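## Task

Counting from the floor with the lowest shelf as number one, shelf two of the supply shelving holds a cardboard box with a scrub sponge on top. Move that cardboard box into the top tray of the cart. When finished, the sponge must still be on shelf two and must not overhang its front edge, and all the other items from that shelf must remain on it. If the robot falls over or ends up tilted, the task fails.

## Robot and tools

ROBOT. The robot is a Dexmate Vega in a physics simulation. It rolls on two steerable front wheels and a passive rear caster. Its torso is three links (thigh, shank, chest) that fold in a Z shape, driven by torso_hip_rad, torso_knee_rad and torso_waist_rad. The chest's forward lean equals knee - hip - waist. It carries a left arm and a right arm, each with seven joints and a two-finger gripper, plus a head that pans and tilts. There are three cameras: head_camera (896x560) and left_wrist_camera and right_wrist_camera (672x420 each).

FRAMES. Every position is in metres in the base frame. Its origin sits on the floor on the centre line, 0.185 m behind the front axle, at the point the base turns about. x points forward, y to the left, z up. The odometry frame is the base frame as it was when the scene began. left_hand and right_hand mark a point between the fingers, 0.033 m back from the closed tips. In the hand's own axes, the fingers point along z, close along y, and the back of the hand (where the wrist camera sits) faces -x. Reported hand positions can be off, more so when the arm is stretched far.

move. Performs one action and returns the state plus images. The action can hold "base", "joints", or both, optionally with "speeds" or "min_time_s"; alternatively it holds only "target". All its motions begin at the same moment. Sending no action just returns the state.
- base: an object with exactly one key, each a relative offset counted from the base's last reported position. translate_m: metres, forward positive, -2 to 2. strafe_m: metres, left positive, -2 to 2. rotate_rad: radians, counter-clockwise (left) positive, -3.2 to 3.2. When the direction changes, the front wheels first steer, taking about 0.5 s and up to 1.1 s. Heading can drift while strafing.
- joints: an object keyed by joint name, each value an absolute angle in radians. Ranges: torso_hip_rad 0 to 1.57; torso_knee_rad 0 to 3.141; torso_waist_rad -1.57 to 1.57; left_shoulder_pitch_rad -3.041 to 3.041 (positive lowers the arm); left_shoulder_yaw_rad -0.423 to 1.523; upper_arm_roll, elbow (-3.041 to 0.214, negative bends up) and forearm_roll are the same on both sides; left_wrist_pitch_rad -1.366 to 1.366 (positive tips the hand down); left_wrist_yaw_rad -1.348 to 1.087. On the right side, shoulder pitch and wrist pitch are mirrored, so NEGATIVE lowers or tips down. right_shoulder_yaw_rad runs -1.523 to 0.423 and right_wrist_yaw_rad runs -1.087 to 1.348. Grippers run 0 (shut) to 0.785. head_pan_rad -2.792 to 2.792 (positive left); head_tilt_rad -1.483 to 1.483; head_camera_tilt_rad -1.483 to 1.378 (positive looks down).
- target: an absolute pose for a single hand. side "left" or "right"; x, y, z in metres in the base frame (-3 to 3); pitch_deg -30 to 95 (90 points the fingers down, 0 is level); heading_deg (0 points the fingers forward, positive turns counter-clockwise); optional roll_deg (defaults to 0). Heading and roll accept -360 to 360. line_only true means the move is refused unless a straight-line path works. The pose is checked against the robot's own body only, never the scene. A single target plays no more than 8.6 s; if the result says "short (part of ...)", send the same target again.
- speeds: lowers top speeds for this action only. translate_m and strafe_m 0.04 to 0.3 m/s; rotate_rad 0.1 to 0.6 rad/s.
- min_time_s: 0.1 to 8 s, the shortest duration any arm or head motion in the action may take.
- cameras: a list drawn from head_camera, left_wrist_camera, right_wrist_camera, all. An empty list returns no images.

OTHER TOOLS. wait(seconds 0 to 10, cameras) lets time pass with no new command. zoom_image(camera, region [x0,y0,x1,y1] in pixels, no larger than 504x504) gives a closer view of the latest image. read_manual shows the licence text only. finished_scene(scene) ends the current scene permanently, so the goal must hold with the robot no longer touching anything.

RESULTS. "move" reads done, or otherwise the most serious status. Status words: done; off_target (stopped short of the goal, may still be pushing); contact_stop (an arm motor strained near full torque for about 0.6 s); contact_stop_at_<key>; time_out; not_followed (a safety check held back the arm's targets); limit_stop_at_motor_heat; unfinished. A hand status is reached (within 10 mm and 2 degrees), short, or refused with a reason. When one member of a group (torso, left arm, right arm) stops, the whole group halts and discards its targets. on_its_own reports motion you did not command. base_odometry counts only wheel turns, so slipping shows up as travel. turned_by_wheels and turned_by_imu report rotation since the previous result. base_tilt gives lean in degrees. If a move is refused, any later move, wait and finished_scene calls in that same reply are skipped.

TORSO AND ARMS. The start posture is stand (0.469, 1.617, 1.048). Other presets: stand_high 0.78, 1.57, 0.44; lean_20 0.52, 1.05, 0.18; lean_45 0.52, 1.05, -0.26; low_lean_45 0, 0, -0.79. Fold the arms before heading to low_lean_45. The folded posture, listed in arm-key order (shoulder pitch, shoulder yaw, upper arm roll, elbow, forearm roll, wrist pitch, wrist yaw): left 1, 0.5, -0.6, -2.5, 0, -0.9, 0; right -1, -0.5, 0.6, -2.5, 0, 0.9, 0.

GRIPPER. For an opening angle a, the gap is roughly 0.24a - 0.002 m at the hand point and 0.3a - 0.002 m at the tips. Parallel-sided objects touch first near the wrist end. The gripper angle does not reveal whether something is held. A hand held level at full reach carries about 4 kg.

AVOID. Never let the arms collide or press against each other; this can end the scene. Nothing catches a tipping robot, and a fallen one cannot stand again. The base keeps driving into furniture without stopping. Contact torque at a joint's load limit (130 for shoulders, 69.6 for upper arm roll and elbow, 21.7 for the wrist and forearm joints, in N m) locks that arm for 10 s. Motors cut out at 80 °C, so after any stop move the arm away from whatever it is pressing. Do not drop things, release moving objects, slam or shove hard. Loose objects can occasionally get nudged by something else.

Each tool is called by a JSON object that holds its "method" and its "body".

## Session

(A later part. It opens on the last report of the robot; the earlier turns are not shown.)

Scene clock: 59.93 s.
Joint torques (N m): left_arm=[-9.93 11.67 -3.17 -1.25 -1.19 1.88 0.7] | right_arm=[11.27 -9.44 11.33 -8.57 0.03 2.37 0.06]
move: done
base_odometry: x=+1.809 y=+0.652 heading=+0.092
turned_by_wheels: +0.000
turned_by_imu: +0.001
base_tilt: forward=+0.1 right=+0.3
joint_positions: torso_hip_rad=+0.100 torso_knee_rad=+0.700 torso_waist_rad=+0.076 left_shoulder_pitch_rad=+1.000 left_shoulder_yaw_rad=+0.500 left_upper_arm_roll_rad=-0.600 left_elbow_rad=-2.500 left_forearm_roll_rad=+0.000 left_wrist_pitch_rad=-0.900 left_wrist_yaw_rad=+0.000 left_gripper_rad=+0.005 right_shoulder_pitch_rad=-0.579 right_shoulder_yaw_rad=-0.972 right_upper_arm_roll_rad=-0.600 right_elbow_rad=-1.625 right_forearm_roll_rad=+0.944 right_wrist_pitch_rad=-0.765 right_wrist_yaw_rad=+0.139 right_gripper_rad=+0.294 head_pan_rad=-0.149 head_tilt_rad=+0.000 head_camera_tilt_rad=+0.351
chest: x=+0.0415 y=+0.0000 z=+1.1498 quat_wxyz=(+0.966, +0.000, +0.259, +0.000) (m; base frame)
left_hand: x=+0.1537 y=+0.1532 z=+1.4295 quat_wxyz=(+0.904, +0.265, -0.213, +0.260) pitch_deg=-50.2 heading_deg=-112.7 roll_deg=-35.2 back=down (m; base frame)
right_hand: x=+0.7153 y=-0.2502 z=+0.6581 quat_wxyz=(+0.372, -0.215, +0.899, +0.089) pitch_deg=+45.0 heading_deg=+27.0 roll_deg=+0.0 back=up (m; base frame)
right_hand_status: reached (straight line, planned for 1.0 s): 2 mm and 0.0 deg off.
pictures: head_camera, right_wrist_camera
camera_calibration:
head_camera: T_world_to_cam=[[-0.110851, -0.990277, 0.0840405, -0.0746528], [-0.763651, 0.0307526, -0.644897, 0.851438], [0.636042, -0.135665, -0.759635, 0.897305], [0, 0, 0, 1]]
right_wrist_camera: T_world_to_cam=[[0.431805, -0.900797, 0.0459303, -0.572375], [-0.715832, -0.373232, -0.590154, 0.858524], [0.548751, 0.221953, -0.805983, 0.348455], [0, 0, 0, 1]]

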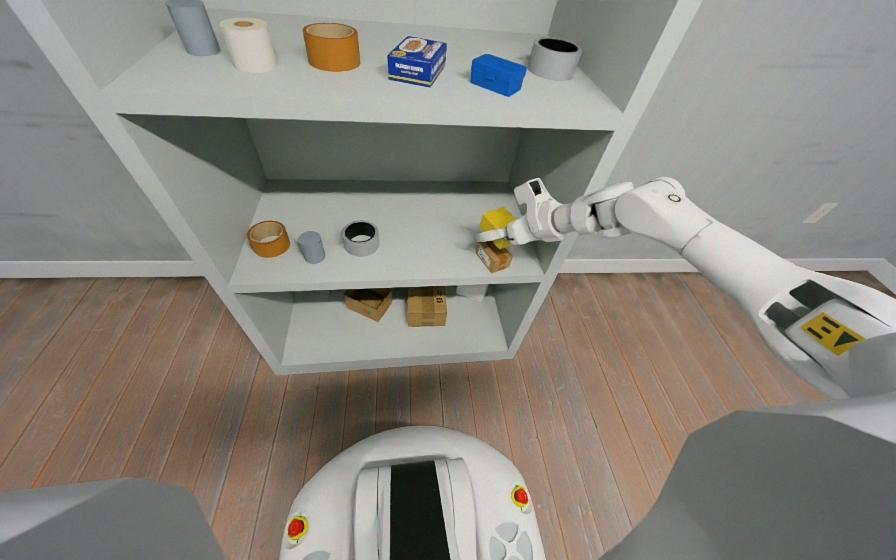

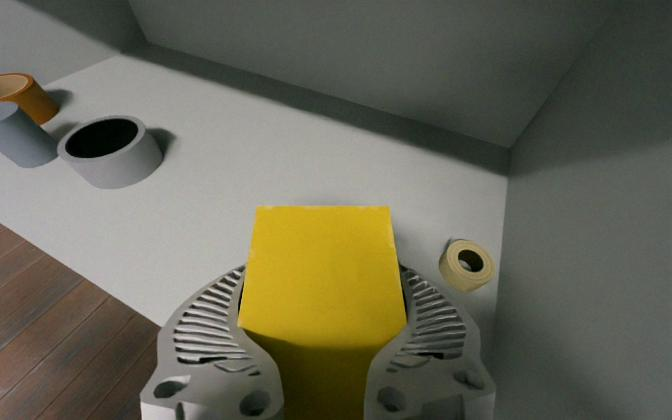

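{"method": "move", "body": {"target": {"side": "right", "x": 0.735, "y": -0.045, "z": 0.64, "pitch_deg": 45, "heading_deg": 18, "roll_deg": 0, "line_only": true}, "cameras": ["head_camera", "right_wrist_camera"]}}

Scene clock: 64.53 s.
Joint torques (N m): left_arm=[-8.3 12.36 -3.16 -0.59 -1.25 2.1 0.51] | right_arm=[25.63 2.45 3.21 -6.37 -0.58 2.7 -0.15]
move: done
base_odometry: x=+1.809 y=+0.652 heading=+0.092
turned_by_wheels: +0.000
turned_by_imu: +0.001
base_tilt: forward=+0.2 right=+0.3
joint_positions: torso_hip_rad=+0.100 torso_knee_rad=+0.700 torso_waist_rad=+0.076 left_shoulder_pitch_rad=+1.000 left_shoulder_yaw_rad=+0.500 left_upper_arm_roll_rad=-0.600 left_elbow_rad=-2.500 left_forearm_roll_rad=+0.000 left_wrist_pitch_rad=-0.900 left_wrist_yaw_rad=+0.000 left_gripper_rad=+0.005 right_shoulder_pitch_rad=-0.522 right_shoulder_yaw_rad=-0.404 right_upper_arm_roll_rad=-0.669 right_elbow_rad=-1.573 right_forearm_roll_rad=+0.986 right_wrist_pitch_rad=-0.916 right_wrist_yaw_rad=-0.507 right_gripper_rad=+0.293 head_pan_rad=-0.149 head_tilt_rad=+0.000 head_camera_tilt_rad=+0.351
chest: x=+0.0415 y=+0.0000 z=+1.1498 quat_wxyz=(+0.966, +0.000, +0.259, +0.000) (m; base frame)
left_hand: x=+0.1537 y=+0.1532 z=+1.4295 quat_wxyz=(+0.904, +0.265, -0.213, +0.260) pitch_deg=-50.2 heading_deg=-112.7 roll_deg=-35.2 back=down (m; base frame)
right_hand: x=+0.7348 y=-0.0471 z=+0.6396 quat_wxyz=(+0.378, -0.145, +0.913, +0.060) pitch_deg=+45.0 heading_deg=+18.1 roll_deg=+0.0 back=up (m; base frame)
right_hand_status: reached (straight line, planned for 2.5 s): 2 mm and 0.1 deg off.
pictures: head_camera, right_wrist_camera
camera_calibration:
head_camera: T_world_to_cam=[[-0.110851, -0.990277, 0.0840406, -0.0746529], [-0.763651, 0.0307526, -0.644897, 0.851438], [0.636042, -0.135665, -0.759635, 0.897305], [0, 0, 0, 1]]
right_wrist_camera: T_world_to_cam=[[0.287126, -0.956786, 0.0460372, -0.29339], [-0.764935, -0.257951, -0.5902, 0.978858], [0.576571, 0.134246, -0.805943, 0.253169], [0, 0, 0, 1]]

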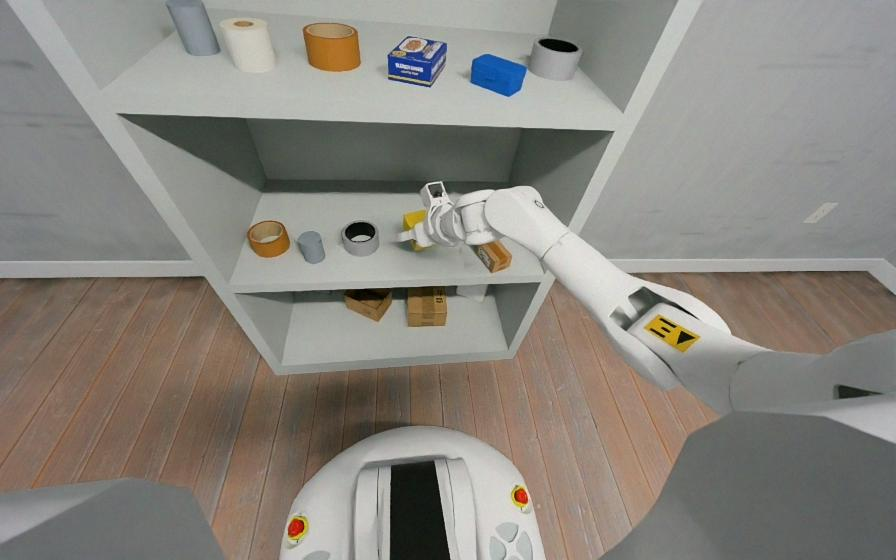

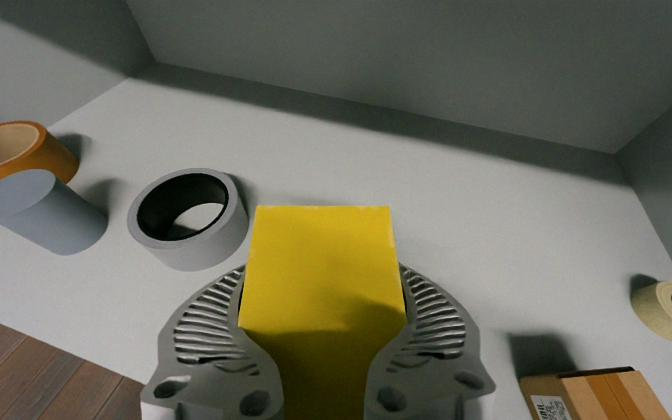

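{"method": "move", "body": {"target": {"side": "right", "x": 0.768, "y": -0.055, "z": 0.575, "pitch_deg": 45, "heading_deg": 18, "roll_deg": 0, "line_only": true}, "cameras": ["head_camera", "right_wrist_camera"]}}

{"method": "move", "body": {"target": {"side": "right", "x": 0.768, "y": -0.055, "z": 0.559, "pitch_deg": 45, "heading_deg": 18, "roll_deg": 0, "line_only": true}, "cameras": ["right_wrist_camera"]}}

Scene clock: 68.37 s.
Joint torques (N m): left_arm=[-9.5 11.55 -3.19 -2.24 -1.27 1.84 0.61] | right_arm=[23.7 2.36 3.23 -6.41 -0.42 3.04 0.12]
move: done
base_odometry: x=+1.809 y=+0.652 heading=+0.092
turned_by_wheels: +0.000
turned_by_imu: +0.001
base_tilt: forward=+0.1 right=+0.2
joint_positions: torso_hip_rad=+0.100 torso_knee_rad=+0.700 torso_waist_rad=+0.076 left_shoulder_pitch_rad=+1.000 left_shoulder_yaw_rad=+0.500 left_upper_arm_roll_rad=-0.600 left_elbow_rad=-2.500 left_forearm_roll_rad=+0.000 left_wrist_pitch_rad=-0.900 left_wrist_yaw_rad=+0.000 left_gripper_rad=+0.005 right_shoulder_pitch_rad=-0.442 right_shoulder_yaw_rad=-0.333 right_upper_arm_roll_rad=-0.787 right_elbow_rad=-1.219 right_forearm_roll_rad=+0.848 right_wrist_pitch_rad=-0.692 right_wrist_yaw_rad=-0.299 right_gripper_rad=+0.293 head_pan_rad=-0.149 head_tilt_rad=+0.000 head_camera_tilt_rad=+0.351
chest: x=+0.0415 y=+0.0000 z=+1.1498 quat_wxyz=(+0.966, +0.000, +0.259, +0.000) (m; base frame)
left_hand: x=+0.1537 y=+0.1532 z=+1.4295 quat_wxyz=(+0.904, +0.265, -0.213, +0.260) pitch_deg=-50.2 heading_deg=-112.7 roll_deg=-35.2 back=down (m; base frame)
right_hand: x=+0.7672 y=-0.0549 z=+0.5755 quat_wxyz=(+0.378, -0.144, +0.913, +0.060) pitch_deg=+45.1 heading_deg=+18.0 roll_deg=+0.0 back=up (m; base frame)
right_hand_status: reached (straight line, planned for 1.5 s): 1 mm and 0.1 deg off.
pictures: head_camera, right_wrist_camera
camera_calibration:
head_camera: T_world_to_cam=[[-0.11085, -0.990277, 0.0840405, -0.0746528], [-0.763651, 0.0307526, -0.644897, 0.851438], [0.636042, -0.135665, -0.759635, 0.897305], [0, 0, 0, 1]]
right_wrist_camera: T_world_to_cam=[[0.285577, -0.957253, 0.0459645, -0.306013], [-0.765594, -0.256724, -0.58988, 0.964207], [0.576465, 0.133266, -0.806182, 0.183996], [0, 0, 0, 1]]

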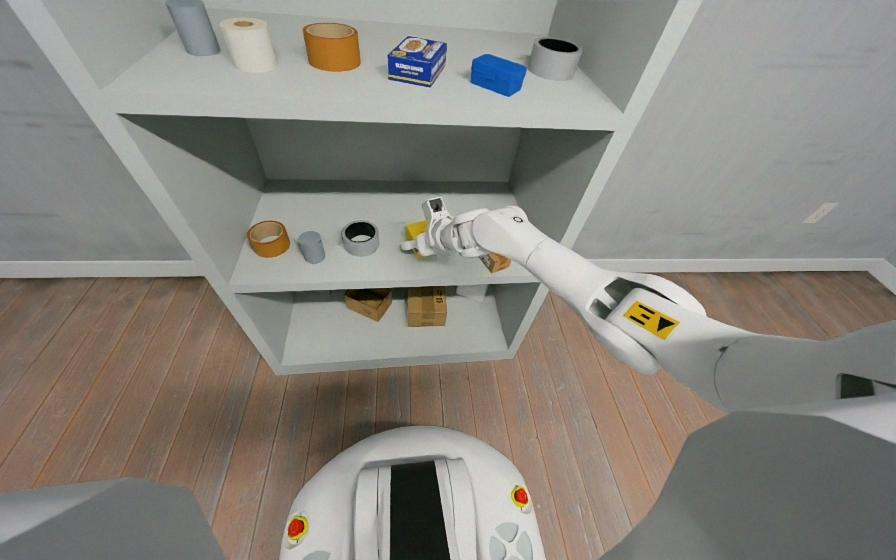

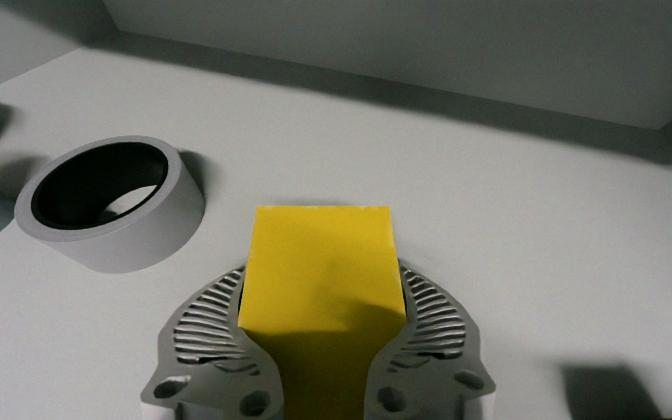

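Scene clock: 70.10 s.
Joint torques (N m): left_arm=[-8.64 10.69 -3.26 -1.05 -1.24 2.35 0.76] | right_arm=[17.08 2.6 -0.35 0.9 -0.13 -0.18 0.43]
move: done
base_odometry: x=+1.809 y=+0.652 heading=+0.092
turned_by_wheels: +0.000
turned_by_imu: +0.000
base_tilt: forward=+0.1 right=+0.4
joint_positions: torso_hip_rad=+0.100 torso_knee_rad=+0.700 torso_waist_rad=+0.077 left_shoulder_pitch_rad=+1.000 left_shoulder_yaw_rad=+0.500 left_upper_arm_roll_rad=-0.600 left_elbow_rad=-2.500 left_forearm_roll_rad=+0.000 left_wrist_pitch_rad=-0.900 left_wrist_yaw_rad=+0.000 left_gripper_rad=+0.005 right_shoulder_pitch_rad=-0.438 right_shoulder_yaw_rad=-0.313 right_upper_arm_roll_rad=-0.807 right_elbow_rad=-1.151 right_forearm_roll_rad=+0.824 right_wrist_pitch_rad=-0.640 right_wrist_yaw_rad=-0.268 right_gripper_rad=+0.293 head_pan_rad=-0.149 head_tilt_rad=+0.000 head_camera_tilt_rad=+0.351
chest: x=+0.0409 y=+0.0000 z=+1.1499 quat_wxyz=(+0.966, +0.000, +0.258, +0.000) (m; base frame)
left_hand: x=+0.1529 y=+0.1532 z=+1.4297 quat_wxyz=(+0.904, +0.265, -0.214, +0.260) pitch_deg=-50.2 heading_deg=-112.8 roll_deg=-35.1 back=down (m; base frame)
right_hand: x=+0.7683 y=-0.0548 z=+0.5614 quat_wxyz=(+0.379, -0.144, +0.912, +0.060) pitch_deg=+44.9 heading_deg=+18.0 roll_deg=+0.0 back=up (m; base frame)
right_hand_status: reached (straight line, planned for 0.6 s): 2 mm and 0.1 deg off.
pictures: right_wrist_camera
camera_calibration:
right_wrist_camera: T_world_to_cam=[[0.285629, -0.957232, 0.0460838, -0.305653], [-0.763841, -0.256437, -0.592273, 0.956797], [0.57876, 0.133969, -0.804419, 0.169274], [0, 0, 0, 1]]

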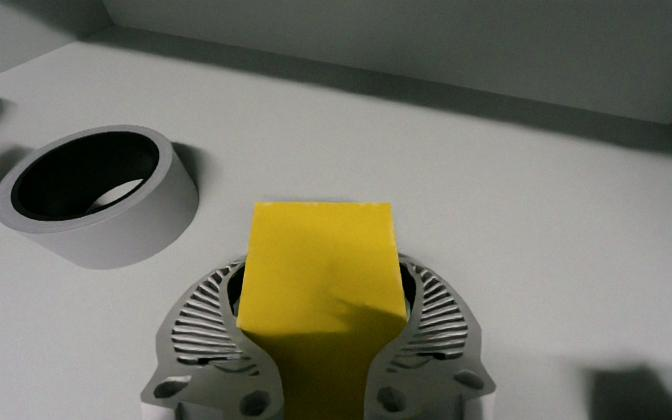

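{"method": "move", "body": {"joints": {"right_gripper_rad": 0.5}, "cameras": ["right_wrist_camera"]}}

{"method": "move", "body": {"target": {"side": "right", "x": 0.68, "y": -0.084, "z": 0.655, "pitch_deg": 45, "heading_deg": 18, "roll_deg": 0, "line_only": true}, "cameras": ["head_camera", "right_wrist_camera"]}}

Scene clock: 71.23 s.
Joint torques (N m): left_arm=[-10.07 10.99 -3.25 -1.35 -1.37 1.86 0.62] | right_arm=[16.5 0.63 0.55 -1.69 -0.1 -0.35 0.21]
move: done
base_odometry: x=+1.809 y=+0.652 heading=+0.092
turned_by_wheels: +0.000
turned_by_imu: +0.001
base_tilt: forward=+0.2 right=+0.3
joint_positions: torso_hip_rad=+0.100 torso_knee_rad=+0.700 torso_waist_rad=+0.077 left_shoulder_pitch_rad=+1.000 left_shoulder_yaw_rad=+0.500 left_upper_arm_roll_rad=-0.600 left_elbow_rad=-2.500 left_forearm_roll_rad=+0.000 left_wrist_pitch_rad=-0.900 left_wrist_yaw_rad=+0.000 left_gripper_rad=+0.005 right_shoulder_pitch_rad=-0.438 right_shoulder_yaw_rad=-0.312 right_upper_arm_roll_rad=-0.808 right_elbow_rad=-1.147 right_forearm_roll_rad=+0.823 right_wrist_pitch_rad=-0.637 right_wrist_yaw_rad=-0.267 right_gripper_rad=+0.500 head_pan_rad=-0.149 head_tilt_rad=+0.000 head_camera_tilt_rad=+0.351
joint_status: all done
chest: x=+0.0412 y=+0.0000 z=+1.1498 quat_wxyz=(+0.966, +0.000, +0.259, +0.000) (m; base frame)
left_hand: x=+0.1533 y=+0.1532 z=+1.4296 quat_wxyz=(+0.904, +0.265, -0.213, +0.260) pitch_deg=-50.2 heading_deg=-112.8 roll_deg=-35.2 back=down (m; base frame)
right_hand: x=+0.7682 y=-0.0549 z=+0.5599 quat_wxyz=(+0.379, -0.144, +0.912, +0.060) pitch_deg=+44.9 heading_deg=+18.0 roll_deg=+0.0 back=up (m; base frame)
pictures: right_wrist_camera
camera_calibration:
right_wrist_camera: T_world_to_cam=[[0.285694, -0.957202, 0.0462979, -0.305871], [-0.764189, -0.256705, -0.591707, 0.955785], [0.578268, 0.133667, -0.804822, 0.168753], [0, 0, 0, 1]]

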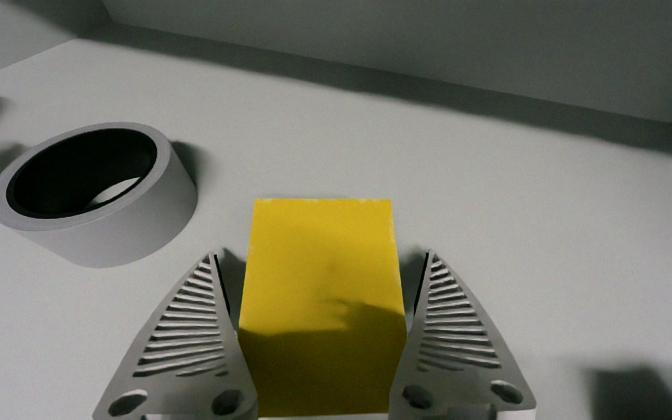

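Scene clock: 75.37 s.
Joint torques (N m): left_arm=[-9.51 11.77 -2.88 -1.26 -1.29 2.37 0.59] | right_arm=[9.16 -2.63 8.46 -12.43 0.07 2.73 -0.34]
move: done
base_odometry: x=+1.809 y=+0.652 heading=+0.092
turned_by_wheels: +0.000
turned_by_imu: +0.001
base_tilt: forward=+0.2 right=+0.3
joint_positions: torso_hip_rad=+0.100 torso_knee_rad=+0.700 torso_waist_rad=+0.076 left_shoulder_pitch_rad=+1.000 left_shoulder_yaw_rad=+0.500 left_upper_arm_roll_rad=-0.600 left_elbow_rad=-2.500 left_forearm_roll_rad=+0.000 left_wrist_pitch_rad=-0.900 left_wrist_yaw_rad=+0.000 left_gripper_rad=+0.005 right_shoulder_pitch_rad=-0.689 right_shoulder_yaw_rad=-0.548 right_upper_arm_roll_rad=-0.552 right_elbow_rad=-1.860 right_forearm_roll_rad=+1.101 right_wrist_pitch_rad=-0.988 right_wrist_yaw_rad=-0.602 right_gripper_rad=+0.500 head_pan_rad=-0.149 head_tilt_rad=+0.000 head_camera_tilt_rad=+0.351
chest: x=+0.0414 y=+0.0000 z=+1.1498 quat_wxyz=(+0.966, +0.000, +0.259, +0.000) (m; base frame)
left_hand: x=+0.1536 y=+0.1532 z=+1.4295 quat_wxyz=(+0.904, +0.265, -0.213, +0.260) pitch_deg=-50.2 heading_deg=-112.7 roll_deg=-35.2 back=down (m; base frame)
right_hand: x=+0.6807 y=-0.0836 z=+0.6534 quat_wxyz=(+0.377, -0.144, +0.913, +0.060) pitch_deg=+45.1 heading_deg=+18.0 roll_deg=+0.1 back=up (m; base frame)
right_hand_status: reached (straight line, planned for 2.6 s): 2 mm and 0.1 deg off.
pictures: head_camera, right_wrist_camera
camera_calibration:
head_camera: T_world_to_cam=[[-0.110865, -0.990277, 0.0840213, -0.0746458], [-0.763538, 0.0307527, -0.64503, 0.851497], [0.636175, -0.135665, -0.759524, 0.897266], [0, 0, 0, 1]]
right_wrist_camera: T_world_to_cam=[[0.285817, -0.95719, 0.0457722, -0.31242], [-0.76574, -0.256846, -0.589638, 0.936555], [0.576152, 0.133479, -0.806369, 0.300868], [0, 0, 0, 1]]

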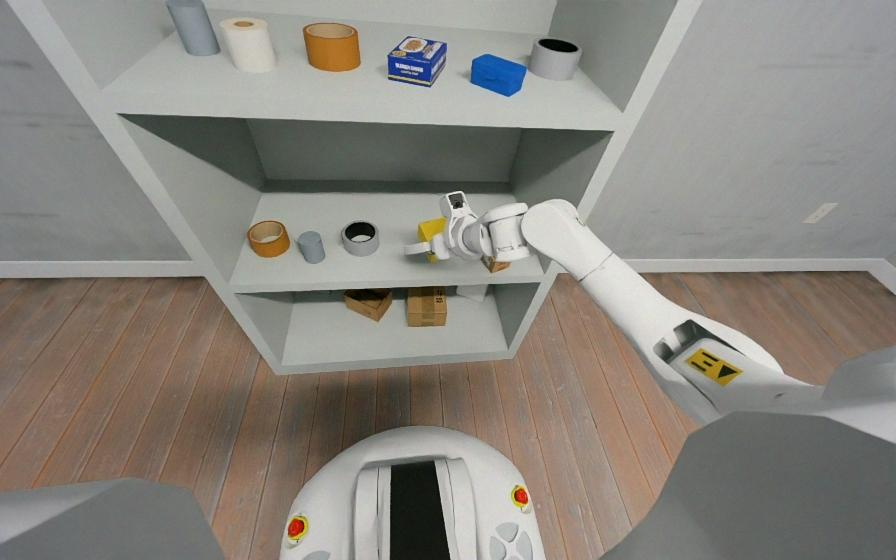

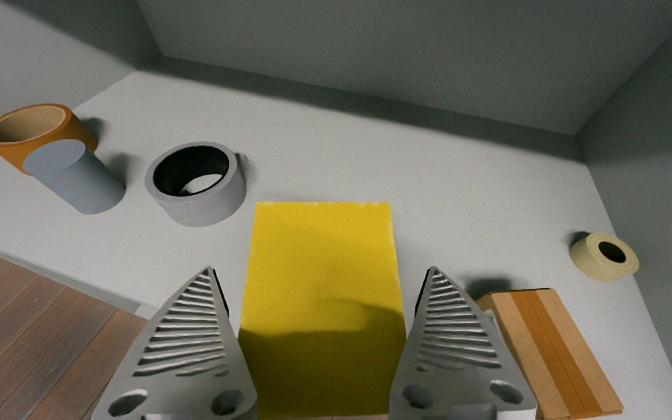

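{"method": "move", "body": {"target": {"side": "right", "x": 0.768, "y": -0.055, "z": 0.562, "pitch_deg": 45, "heading_deg": 18, "roll_deg": 0, "line_only": true}, "cameras": ["right_wrist_camera", "head_camera"]}}

{"method": "zoom_image", "body": {"camera": "head_camera", "region": [360, 180, 520, 300]}}

Scene clock: 80.03 s.
Joint torques (N m): left_arm=[-10.06 11.6 -3.28 -1.24 -1.17 1.94 0.69] | right_arm=[15.86 1.43 -0.39 0.75 -0.51 0.35 0.32]
move: done
base_odometry: x=+1.809 y=+0.652 heading=+0.092
turned_by_wheels: +0.000
turned_by_imu: +0.001
base_tilt: forward=+0.1 right=+0.4
joint_positions: torso_hip_rad=+0.100 torso_knee_rad=+0.700 torso_waist_rad=+0.077 left_shoulder_pitch_rad=+1.000 left_shoulder_yaw_rad=+0.500 left_upper_arm_roll_rad=-0.600 left_elbow_rad=-2.500 left_forearm_roll_rad=+0.000 left_wrist_pitch_rad=-0.900 left_wrist_yaw_rad=+0.000 left_gripper_rad=+0.005 right_shoulder_pitch_rad=-0.441 right_shoulder_yaw_rad=-0.318 right_upper_arm_roll_rad=-0.803 right_elbow_rad=-1.165 right_forearm_roll_rad=+0.828 right_wrist_pitch_rad=-0.649 right_wrist_yaw_rad=-0.274 right_gripper_rad=+0.500 head_pan_rad=-0.149 head_tilt_rad=+0.000 head_camera_tilt_rad=+0.351
chest: x=+0.0411 y=+0.0000 z=+1.1498 quat_wxyz=(+0.966, +0.000, +0.259, +0.000) (m; base frame)
left_hand: x=+0.1531 y=+0.1532 z=+1.4296 quat_wxyz=(+0.904, +0.265, -0.213, +0.260) pitch_deg=-50.2 heading_deg=-112.8 roll_deg=-35.1 back=down (m; base frame)
right_hand: x=+0.7677 y=-0.0550 z=+0.5634 quat_wxyz=(+0.379, -0.144, +0.912, +0.060) pitch_deg=+44.9 heading_deg=+18.0 roll_deg=+0.0 back=up (m; base frame)
right_hand_status: reached (straight line, planned for 2.5 s): 1 mm and 0.1 deg off.
pictures: head_camera, right_wrist_camera
camera_calibration:
head_camera: T_world_to_cam=[[-0.110907, -0.990277, 0.0839667, -0.0746202], [-0.763221, 0.0307527, -0.645405, 0.851712], [0.636548, -0.135665, -0.759211, 0.897128], [0, 0, 0, 1]]
right_wrist_camera: T_world_to_cam=[[0.285418, -0.957309, 0.0457841, -0.305459], [-0.764418, -0.256204, -0.591629, 0.957526], [0.578102, 0.133864, -0.804909, 0.172089], [0, 0, 0, 1]]

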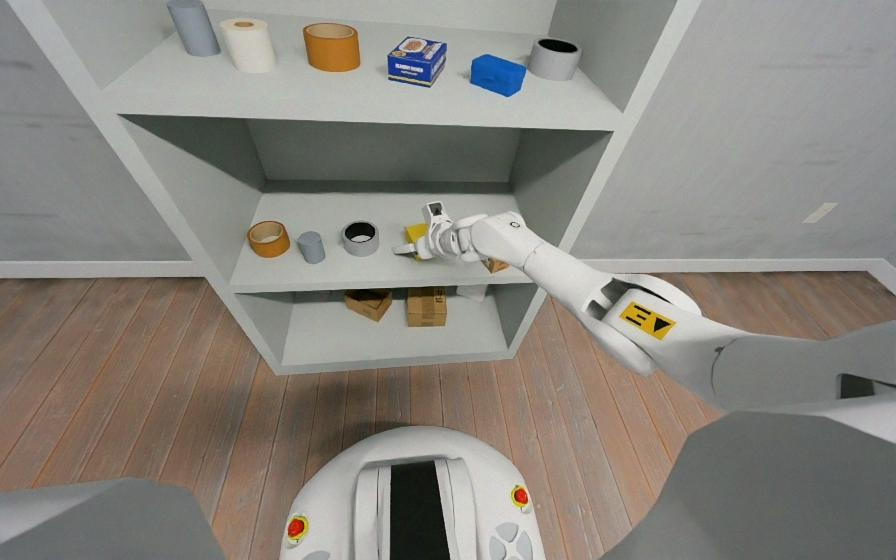

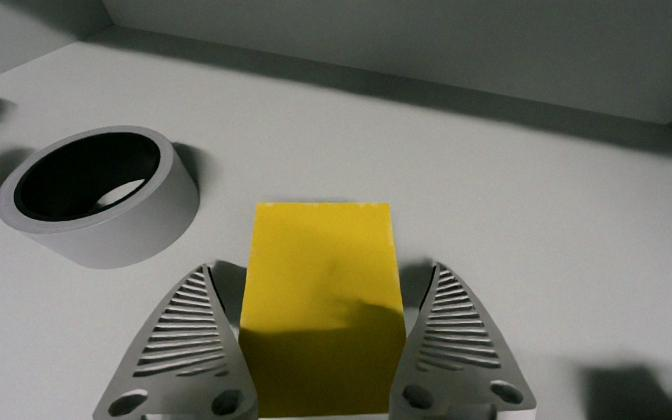

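Scaled by 3.150 from the camera's 896x560 image, which has a finer 960x600 frame.

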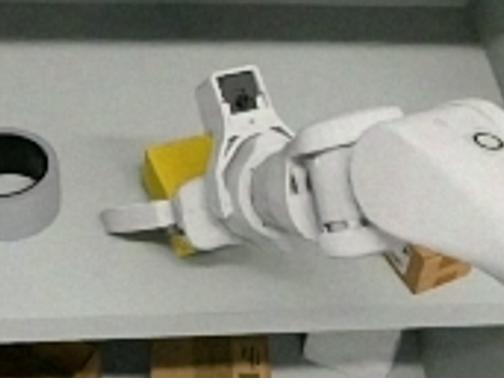

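{"method": "move", "body": {"joints": {"right_gripper_rad": 0.68}, "cameras": ["right_wrist_camera"]}}

Scene clock: 81.13 s.
Joint torques (N m): left_arm=[-9.76 12.3 -3.5 -0.6 -1.33 2.64 0.73] | right_arm=[26.37 1.96 2.95 -5.88 -0.7 2.63 0.25]
move: done
base_odometry: x=+1.809 y=+0.652 heading=+0.092
turned_by_wheels: +0.000
turned_by_imu: +0.001
base_tilt: forward=+0.2 right=+0.3
joint_positions: torso_hip_rad=+0.100 torso_knee_rad=+0.700 torso_waist_rad=+0.076 left_shoulder_pitch_rad=+1.000 left_shoulder_yaw_rad=+0.500 left_upper_arm_roll_rad=-0.600 left_elbow_rad=-2.500 left_forearm_roll_rad=+0.000 left_wrist_pitch_rad=-0.900 left_wrist_yaw_rad=+0.000 left_gripper_rad=+0.005 right_shoulder_pitch_rad=-0.440 right_shoulder_yaw_rad=-0.316 right_upper_arm_roll_rad=-0.804 right_elbow_rad=-1.159 right_forearm_roll_rad=+0.826 right_wrist_pitch_rad=-0.647 right_wrist_yaw_rad=-0.272 right_gripper_rad=+0.680 head_pan_rad=-0.149 head_tilt_rad=+0.000 head_camera_tilt_rad=+0.351
joint_status: all done
chest: x=+0.0414 y=+0.0000 z=+1.1498 quat_wxyz=(+0.966, +0.000, +0.259, +0.000) (m; base frame)
left_hand: x=+0.1535 y=+0.1532 z=+1.4295 quat_wxyz=(+0.904, +0.265, -0.213, +0.260) pitch_deg=-50.2 heading_deg=-112.7 roll_deg=-35.2 back=down (m; base frame)
right_hand: x=+0.7676 y=-0.0552 z=+0.5617 quat_wxyz=(+0.378, -0.144, +0.913, +0.060) pitch_deg=+45.0 heading_deg=+18.0 roll_deg=+0.0 back=up (m; base frame)
pictures: right_wrist_camera
camera_calibration:
right_wrist_camera: T_world_to_cam=[[0.285828, -0.95716, 0.0463444, -0.306111], [-0.765345, -0.257116, -0.590033, 0.956189], [0.576671, 0.133178, -0.806048, 0.172487], [0, 0, 0, 1]]

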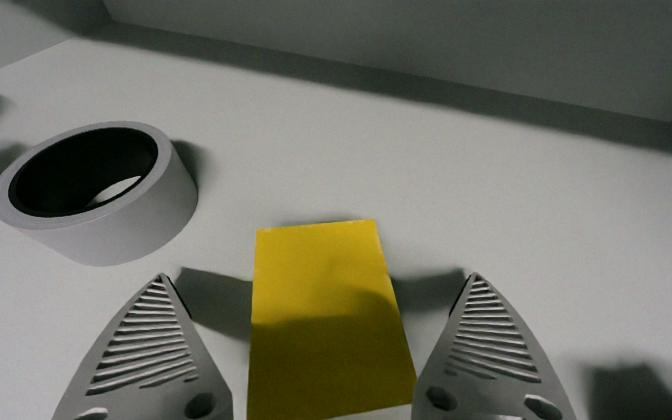

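{"method": "move", "body": {"target": {"side": "right", "x": 0.68, "y": -0.084, "z": 0.655, "pitch_deg": 45, "heading_deg": 18, "roll_deg": 0, "line_only": true}, "cameras": ["head_camera", "right_wrist_camera"]}}

Scene clock: 85.70 s.
Joint torques (N m): left_arm=[-9.33 11.26 -3.18 -1.97 -1.33 1.78 0.65] | right_arm=[9.97 -2.52 8.89 -11.26 0.13 1.26 -0.2]
move: done
base_odometry: x=+1.809 y=+0.652 heading=+0.092
turned_by_wheels: +0.000
turned_by_imu: +0.001
base_tilt: forward=+0.2 right=+0.3
joint_positions: torso_hip_rad=+0.100 torso_knee_rad=+0.700 torso_waist_rad=+0.076 left_shoulder_pitch_rad=+1.000 left_shoulder_yaw_rad=+0.500 left_upper_arm_roll_rad=-0.600 left_elbow_rad=-2.500 left_forearm_roll_rad=+0.000 left_wrist_pitch_rad=-0.900 left_wrist_yaw_rad=+0.000 left_gripper_rad=+0.005 right_shoulder_pitch_rad=-0.690 right_shoulder_yaw_rad=-0.547 right_upper_arm_roll_rad=-0.551 right_elbow_rad=-1.861 right_forearm_roll_rad=+1.100 right_wrist_pitch_rad=-0.989 right_wrist_yaw_rad=-0.602 right_gripper_rad=+0.680 head_pan_rad=-0.149 head_tilt_rad=+0.000 head_camera_tilt_rad=+0.351
chest: x=+0.0414 y=+0.0000 z=+1.1498 quat_wxyz=(+0.966, +0.000, +0.259, +0.000) (m; base frame)
left_hand: x=+0.1536 y=+0.1532 z=+1.4295 quat_wxyz=(+0.904, +0.265, -0.213, +0.260) pitch_deg=-50.2 heading_deg=-112.7 roll_deg=-35.2 back=down (m; base frame)
right_hand: x=+0.6807 y=-0.0836 z=+0.6537 quat_wxyz=(+0.378, -0.144, +0.913, +0.060) pitch_deg=+45.1 heading_deg=+18.0 roll_deg=+0.0 back=up (m; base frame)
right_hand_status: reached (straight line, planned for 2.5 s): 2 mm and 0.1 deg off.
pictures: head_camera, right_wrist_camera
camera_calibration:
head_camera: T_world_to_cam=[[-0.110865, -0.990277, 0.0840217, -0.0746459], [-0.763541, 0.0307526, -0.645026, 0.851495], [0.636171, -0.135665, -0.759527, 0.897267], [0, 0, 0, 1]]
right_wrist_camera: T_world_to_cam=[[0.285812, -0.957187, 0.045875, -0.312486], [-0.765547, -0.256861, -0.589882, 0.936707], [0.576411, 0.133476, -0.806185, 0.300804], [0, 0, 0, 1]]

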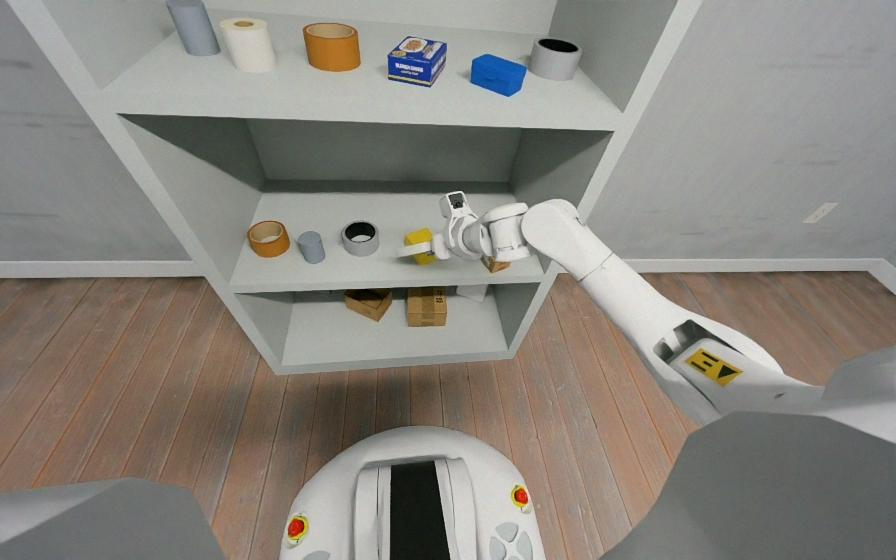

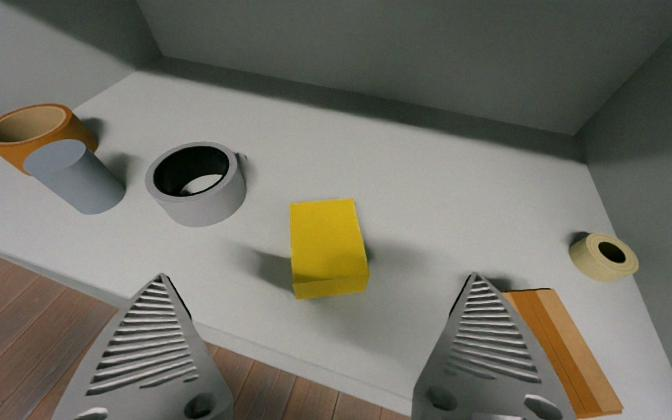

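{"method": "move", "body": {"target": {"side": "right", "x": 0.652, "y": -0.28, "z": 0.645, "pitch_deg": 45, "heading_deg": 20, "roll_deg": 0, "line_only": true}, "cameras": ["head_camera", "right_wrist_camera"]}}

Scene clock: 90.23 s.
Joint torques (N m): left_arm=[-9.67 12.2 -3.14 -1.04 -1.23 2.68 0.65] | right_arm=[7.24 -9.04 11.14 -2.87 -0.07 2.03 0.46]
move: done
base_odometry: x=+1.809 y=+0.652 heading=+0.092
turned_by_wheels: +0.000
turned_by_imu: +0.001
base_tilt: forward=+0.2 right=+0.3
joint_positions: torso_hip_rad=+0.100 torso_knee_rad=+0.700 torso_waist_rad=+0.076 left_shoulder_pitch_rad=+1.000 left_shoulder_yaw_rad=+0.500 left_upper_arm_roll_rad=-0.600 left_elbow_rad=-2.500 left_forearm_roll_rad=+0.000 left_wrist_pitch_rad=-0.900 left_wrist_yaw_rad=+0.000 left_gripper_rad=+0.005 right_shoulder_pitch_rad=-0.938 right_shoulder_yaw_rad=-1.051 right_upper_arm_roll_rad=-0.328 right_elbow_rad=-1.864 right_forearm_roll_rad=+1.087 right_wrist_pitch_rad=-0.758 right_wrist_yaw_rad=-0.094 right_gripper_rad=+0.680 head_pan_rad=-0.149 head_tilt_rad=+0.000 head_camera_tilt_rad=+0.351
chest: x=+0.0414 y=+0.0000 z=+1.1498 quat_wxyz=(+0.966, +0.000, +0.259, +0.000) (m; base frame)
left_hand: x=+0.1536 y=+0.1532 z=+1.4295 quat_wxyz=(+0.904, +0.265, -0.213, +0.260) pitch_deg=-50.2 heading_deg=-112.7 roll_deg=-35.2 back=down (m; base frame)
right_hand: x=+0.6521 y=-0.2780 z=+0.6444 quat_wxyz=(+0.377, -0.160, +0.910, +0.067) pitch_deg=+45.0 heading_deg=+20.0 roll_deg=+0.1 back=up (m; base frame)
right_hand_status: reached (straight line, planned for 2.0 s): 2 mm and 0.1 deg off.
pictures: head_camera, right_wrist_camera
camera_calibration:
head_camera: T_world_to_cam=[[-0.110865, -0.990277, 0.0840218, -0.074646], [-0.763542, 0.0307526, -0.645026, 0.851495], [0.636171, -0.135665, -0.759527, 0.897267], [0, 0, 0, 1]]
right_wrist_camera: T_world_to_cam=[[0.318373, -0.94686, 0.0457803, -0.508239], [-0.756256, -0.28281, -0.589996, 0.846196], [0.57159, 0.153217, -0.806108, 0.344342], [0, 0, 0, 1]]

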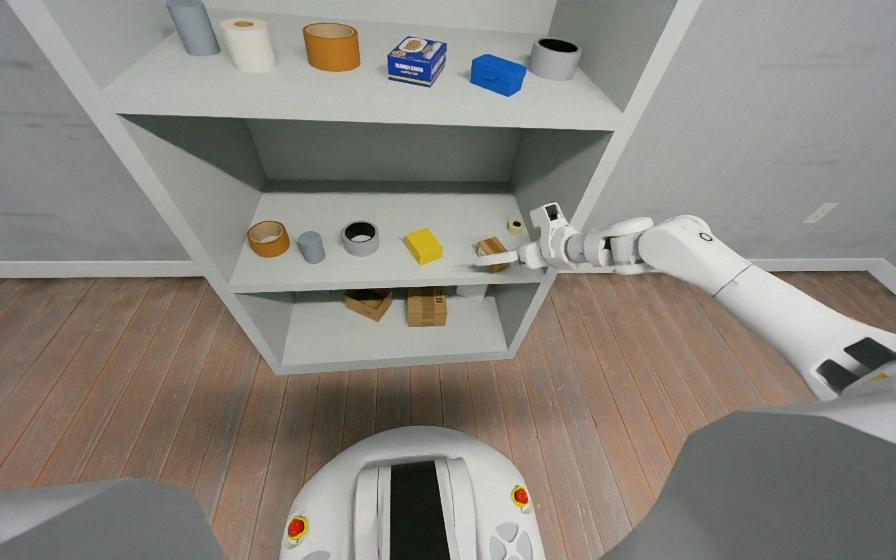

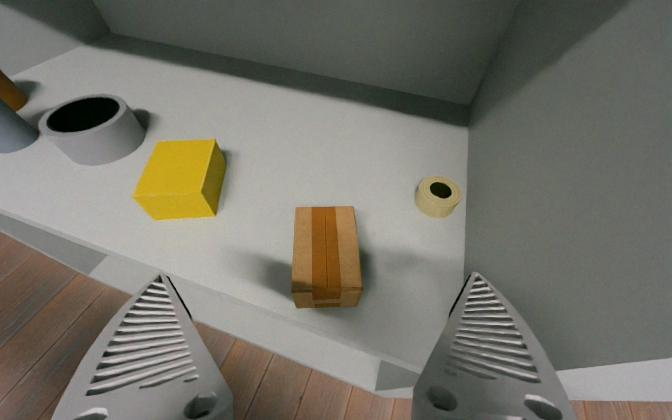

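{"method": "move", "body": {"target": {"side": "right", "x": 0.727, "y": -0.2545, "z": 0.553, "pitch_deg": 45, "heading_deg": 21, "roll_deg": 0, "line_only": true}, "cameras": ["head_camera", "right_wrist_camera"]}}

Scene clock: 94.90 s.
Joint torques (N m): left_arm=[-9.34 11.07 -3.44 -1.34 -1.32 2.22 0.52] | right_arm=[17.65 0.38 -0.61 -1.04 -0.01 0.97 0.4]
move: done
base_odometry: x=+1.809 y=+0.652 heading=+0.092
turned_by_wheels: +0.000
turned_by_imu: +0.001
base_tilt: forward=+0.2 right=+0.3
joint_positions: torso_hip_rad=+0.100 torso_knee_rad=+0.700 torso_waist_rad=+0.076 left_shoulder_pitch_rad=+1.000 left_shoulder_yaw_rad=+0.500 left_upper_arm_roll_rad=-0.600 left_elbow_rad=-2.500 left_forearm_roll_rad=+0.000 left_wrist_pitch_rad=-0.900 left_wrist_yaw_rad=+0.000 left_gripper_rad=+0.005 right_shoulder_pitch_rad=-0.632 right_shoulder_yaw_rad=-0.751 right_upper_arm_roll_rad=-0.640 right_elbow_rad=-1.331 right_forearm_roll_rad=+0.781 right_wrist_pitch_rad=-0.573 right_wrist_yaw_rad=+0.109 right_gripper_rad=+0.680 head_pan_rad=-0.149 head_tilt_rad=+0.000 head_camera_tilt_rad=+0.351
chest: x=+0.0413 y=+0.0000 z=+1.1498 quat_wxyz=(+0.966, +0.000, +0.259, +0.000) (m; base frame)
left_hand: x=+0.1534 y=+0.1532 z=+1.4296 quat_wxyz=(+0.904, +0.265, -0.213, +0.260) pitch_deg=-50.2 heading_deg=-112.8 roll_deg=-35.2 back=down (m; base frame)
right_hand: x=+0.7266 y=-0.2552 z=+0.5542 quat_wxyz=(+0.377, -0.168, +0.908, +0.070) pitch_deg=+44.9 heading_deg=+20.9 roll_deg=+0.0 back=up (m; base frame)
right_hand_status: reached (straight line, planned for 2.0 s): 1 mm and 0.1 deg off.
pictures: head_camera, right_wrist_camera
camera_calibration:
head_camera: T_world_to_cam=[[-0.110882, -0.990277, 0.0839994, -0.0746349], [-0.763411, 0.0307526, -0.64518, 0.851587], [0.636324, -0.135665, -0.759399, 0.897207], [0, 0, 0, 1]]
right_wrist_camera: T_world_to_cam=[[0.334504, -0.941255, 0.0463262, -0.516777], [-0.750226, -0.295722, -0.591362, 0.848906], [0.570322, 0.163058, -0.805074, 0.228396], [0, 0, 0, 1]]

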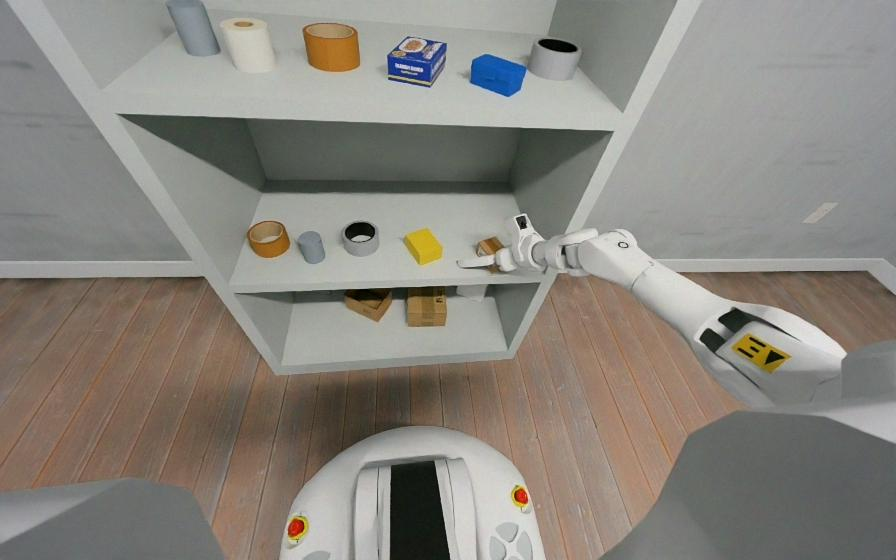

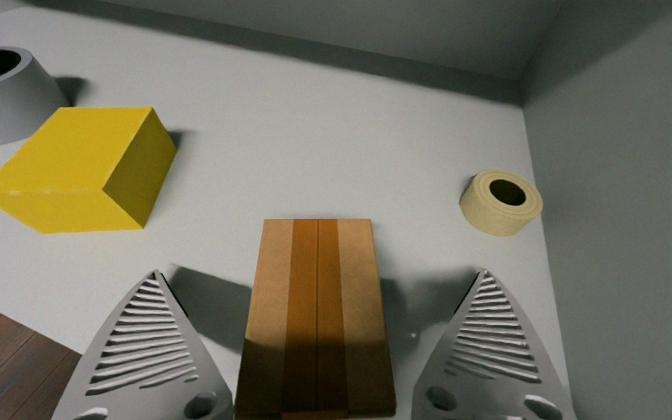

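{"method": "move", "body": {"target": {"side": "right", "x": 0.727, "y": -0.2545, "z": 0.559, "pitch_deg": 45, "heading_deg": 21, "roll_deg": 0, "line_only": true}, "cameras": []}}

{"method": "move", "body": {"joints": {"right_gripper_rad": 0.30}, "cameras": ["right_wrist_camera"]}}

{"method": "move", "body": {"joints": {"right_gripper_rad": 0.2}, "cameras": ["right_wrist_camera"]}}

Scene clock: 96.10 s.
Joint torques (N m): left_arm=[-8.95 11.95 -3.34 -0.84 -1.27 2.14 0.56] | right_arm=[9.08 -5.84 8.85 -9.41 0.43 1.1 -0.04]
move: done
base_odometry: x=+1.809 y=+0.652 heading=+0.092
turned_by_wheels: +0.000
turned_by_imu: +0.000
base_tilt: forward=+0.2 right=+0.3
joint_positions: torso_hip_rad=+0.100 torso_knee_rad=+0.700 torso_waist_rad=+0.076 left_shoulder_pitch_rad=+1.000 left_shoulder_yaw_rad=+0.500 left_upper_arm_roll_rad=-0.600 left_elbow_rad=-2.500 left_forearm_roll_rad=+0.000 left_wrist_pitch_rad=-0.900 left_wrist_yaw_rad=+0.000 left_gripper_rad=+0.005 right_shoulder_pitch_rad=-0.631 right_shoulder_yaw_rad=-0.755 right_upper_arm_roll_rad=-0.638 right_elbow_rad=-1.342 right_forearm_roll_rad=+0.785 right_wrist_pitch_rad=-0.583 right_wrist_yaw_rad=+0.107 right_gripper_rad=+0.680 head_pan_rad=-0.149 head_tilt_rad=+0.000 head_camera_tilt_rad=+0.351
chest: x=+0.0413 y=+0.0000 z=+1.1498 quat_wxyz=(+0.966, +0.000, +0.259, +0.000) (m; base frame)
left_hand: x=+0.1534 y=+0.1532 z=+1.4296 quat_wxyz=(+0.904, +0.265, -0.213, +0.260) pitch_deg=-50.2 heading_deg=-112.8 roll_deg=-35.2 back=down (m; base frame)
right_hand: x=+0.7268 y=-0.2547 z=+0.5572 quat_wxyz=(+0.376, -0.168, +0.908, +0.070) pitch_deg=+45.0 heading_deg=+21.0 roll_deg=+0.0 back=up (m; base frame)
right_hand_status: reached (straight line, planned for 0.3 s): 2 mm and 0.0 deg off.
pictures: none

Scene clock: 97.23 s.
Joint torques (N m): left_arm=[-8.65 12.4 -3.05 -1.35 -1.27 2.36 0.68] | right_arm=[2.86 -4.69 -0.34 1.72 -0.49 -4.26 -0.35]
move: done
base_odometry: x=+1.809 y=+0.652 heading=+0.092
turned_by_wheels: +0.000
turned_by_imu: +0.000
base_tilt: forward=+0.1 right=+0.4
joint_positions: torso_hip_rad=+0.100 torso_knee_rad=+0.700 torso_waist_rad=+0.077 left_shoulder_pitch_rad=+1.000 left_shoulder_yaw_rad=+0.500 left_upper_arm_roll_rad=-0.600 left_elbow_rad=-2.500 left_forearm_roll_rad=+0.000 left_wrist_pitch_rad=-0.900 left_wrist_yaw_rad=+0.000 left_gripper_rad=+0.005 right_shoulder_pitch_rad=-0.630 right_shoulder_yaw_rad=-0.757 right_upper_arm_roll_rad=-0.635 right_elbow_rad=-1.348 right_forearm_roll_rad=+0.787 right_wrist_pitch_rad=-0.586 right_wrist_yaw_rad=+0.105 right_gripper_rad=+0.300 head_pan_rad=-0.149 head_tilt_rad=+0.000 head_camera_tilt_rad=+0.351
joint_status: all done
chest: x=+0.0409 y=+0.0000 z=+1.1499 quat_wxyz=(+0.966, +0.000, +0.258, +0.000) (m; base frame)
left_hand: x=+0.1528 y=+0.1532 z=+1.4297 quat_wxyz=(+0.904, +0.265, -0.214, +0.260) pitch_deg=-50.2 heading_deg=-112.8 roll_deg=-35.1 back=down (m; base frame)
right_hand: x=+0.7280 y=-0.2541 z=+0.5607 quat_wxyz=(+0.378, -0.168, +0.908, +0.070) pitch_deg=+44.8 heading_deg=+21.0 roll_deg=+0.0 back=up (m; base frame)
pictures: right_wrist_camera
camera_calibration:
right_wrist_camera: T_world_to_cam=[[0.33579, -0.940782, 0.0466335, -0.517567], [-0.748212, -0.296478, -0.593532, 0.853605], [0.57221, 0.164411, -0.803458, 0.230708], [0, 0, 0, 1]]

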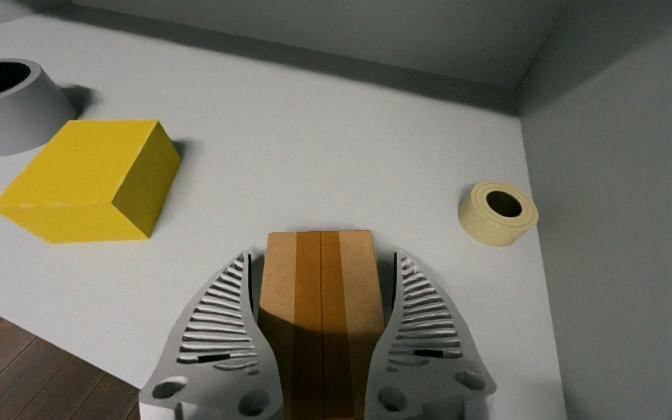

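Scene clock: 97.97 s.
Joint torques (N m): left_arm=[-9 11.76 -3.32 -1.23 -1.23 2.41 0.56] | right_arm=[-4.19 -5.09 -2.36 6.49 -0.59 -7.49 -0.11]
move: done
base_odometry: x=+1.809 y=+0.652 heading=+0.092
turned_by_wheels: +0.000
turned_by_imu: +0.000
base_tilt: forward=+0.1 right=+0.3
joint_positions: torso_hip_rad=+0.100 torso_knee_rad=+0.700 torso_waist_rad=+0.077 left_shoulder_pitch_rad=+1.000 left_shoulder_yaw_rad=+0.500 left_upper_arm_roll_rad=-0.600 left_elbow_rad=-2.500 left_forearm_roll_rad=+0.000 left_wrist_pitch_rad=-0.900 left_wrist_yaw_rad=+0.000 left_gripper_rad=+0.005 right_shoulder_pitch_rad=-0.630 right_shoulder_yaw_rad=-0.757 right_upper_arm_roll_rad=-0.634 right_elbow_rad=-1.349 right_forearm_roll_rad=+0.788 right_wrist_pitch_rad=-0.585 right_wrist_yaw_rad=+0.105 right_gripper_rad=+0.200 head_pan_rad=-0.149 head_tilt_rad=+0.000 head_camera_tilt_rad=+0.351
joint_status: all done
chest: x=+0.0407 y=+0.0000 z=+1.1499 quat_wxyz=(+0.966, +0.000, +0.258, +0.000) (m; base frame)
left_hand: x=+0.1525 y=+0.1532 z=+1.4298 quat_wxyz=(+0.904, +0.265, -0.214, +0.260) pitch_deg=-50.2 heading_deg=-112.8 roll_deg=-35.1 back=down (m; base frame)
right_hand: x=+0.7285 y=-0.2540 z=+0.5618 quat_wxyz=(+0.379, -0.168, +0.907, +0.070) pitch_deg=+44.7 heading_deg=+21.0 roll_deg=+0.0 back=up (m; base frame)
pictures: right_wrist_camera
camera_calibration:
right_wrist_camera: T_world_to_cam=[[0.335753, -0.940788, 0.0467835, -0.517697], [-0.747127, -0.296227, -0.595022, 0.854844], [0.573648, 0.164827, -0.802347, 0.229705], [0, 0, 0, 1]]

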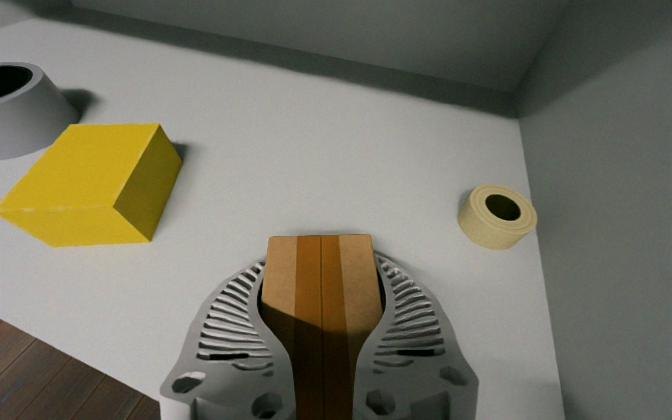

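{"method": "move", "body": {"target": {"side": "right", "x": 0.722, "y": -0.2545, "z": 0.61, "pitch_deg": 45, "heading_deg": 21, "roll_deg": 0, "line_only": true}, "cameras": ["head_camera", "right_wrist_camera"]}}

{"method": "zoom_image", "body": {"camera": "head_camera", "region": [430, 190, 590, 300]}}

Scene clock: 100.67 s.
Joint torques (N m): left_arm=[-9.16 10.65 -3.37 -1.02 -1.3 2.21 0.6] | right_arm=[11.01 -8.31 11.22 -10.14 0.02 1.64 -0.41]
move: done
base_odometry: x=+1.809 y=+0.652 heading=+0.092
turned_by_wheels: +0.000
turned_by_imu: +0.001
base_tilt: forward=+0.2 right=+0.3
joint_positions: torso_hip_rad=+0.100 torso_knee_rad=+0.700 torso_waist_rad=+0.076 left_shoulder_pitch_rad=+1.000 left_shoulder_yaw_rad=+0.500 left_upper_arm_roll_rad=-0.600 left_elbow_rad=-2.500 left_forearm_roll_rad=+0.000 left_wrist_pitch_rad=-0.900 left_wrist_yaw_rad=+0.000 left_gripper_rad=+0.005 right_shoulder_pitch_rad=-0.651 right_shoulder_yaw_rad=-0.835 right_upper_arm_roll_rad=-0.562 right_elbow_rad=-1.529 right_forearm_roll_rad=+0.873 right_wrist_pitch_rad=-0.723 right_wrist_yaw_rad=+0.045 right_gripper_rad=+0.200 head_pan_rad=-0.149 head_tilt_rad=+0.000 head_camera_tilt_rad=+0.351
chest: x=+0.0414 y=+0.0000 z=+1.1498 quat_wxyz=(+0.966, +0.000, +0.259, +0.000) (m; base frame)
left_hand: x=+0.1536 y=+0.1532 z=+1.4295 quat_wxyz=(+0.904, +0.265, -0.213, +0.260) pitch_deg=-50.2 heading_deg=-112.7 roll_deg=-35.2 back=down (m; base frame)
right_hand: x=+0.7221 y=-0.2546 z=+0.6070 quat_wxyz=(+0.375, -0.168, +0.909, +0.070) pitch_deg=+45.1 heading_deg=+21.0 roll_deg=+0.1 back=up (m; base frame)
right_hand_status: reached (straight line, planned for 0.9 s): 3 mm and 0.1 deg off.
pictures: head_camera, right_wrist_camera
camera_calibration:
head_camera: T_world_to_cam=[[-0.110878, -0.990275, 0.084031, -0.0746564], [-0.76354, 0.0307562, -0.645027, 0.851501], [0.63617, -0.13568, -0.759525, 0.897258], [0, 0, 0, 1]]
right_wrist_camera: T_world_to_cam=[[0.335471, -0.940942, 0.045686, -0.517413], [-0.751605, -0.296574, -0.589181, 0.8764], [0.567934, 0.163315, -0.806709, 0.276179], [0, 0, 0, 1]]

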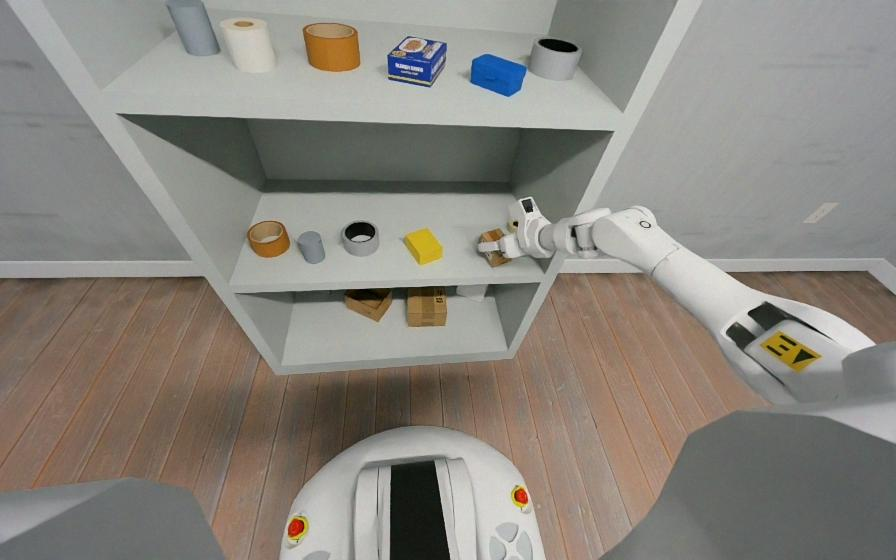

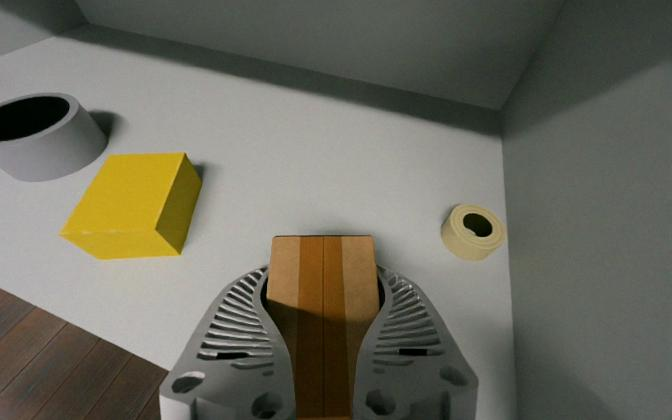

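Scaled by 3.150 from the camera's 896x560 image, which has a finer 960x600 frame.

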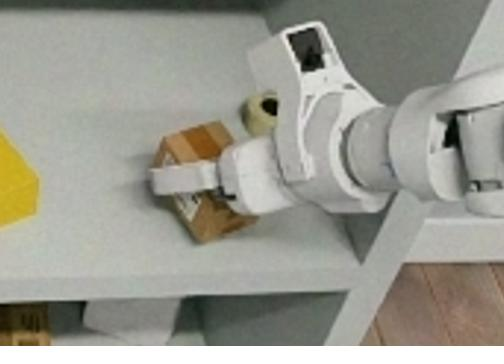

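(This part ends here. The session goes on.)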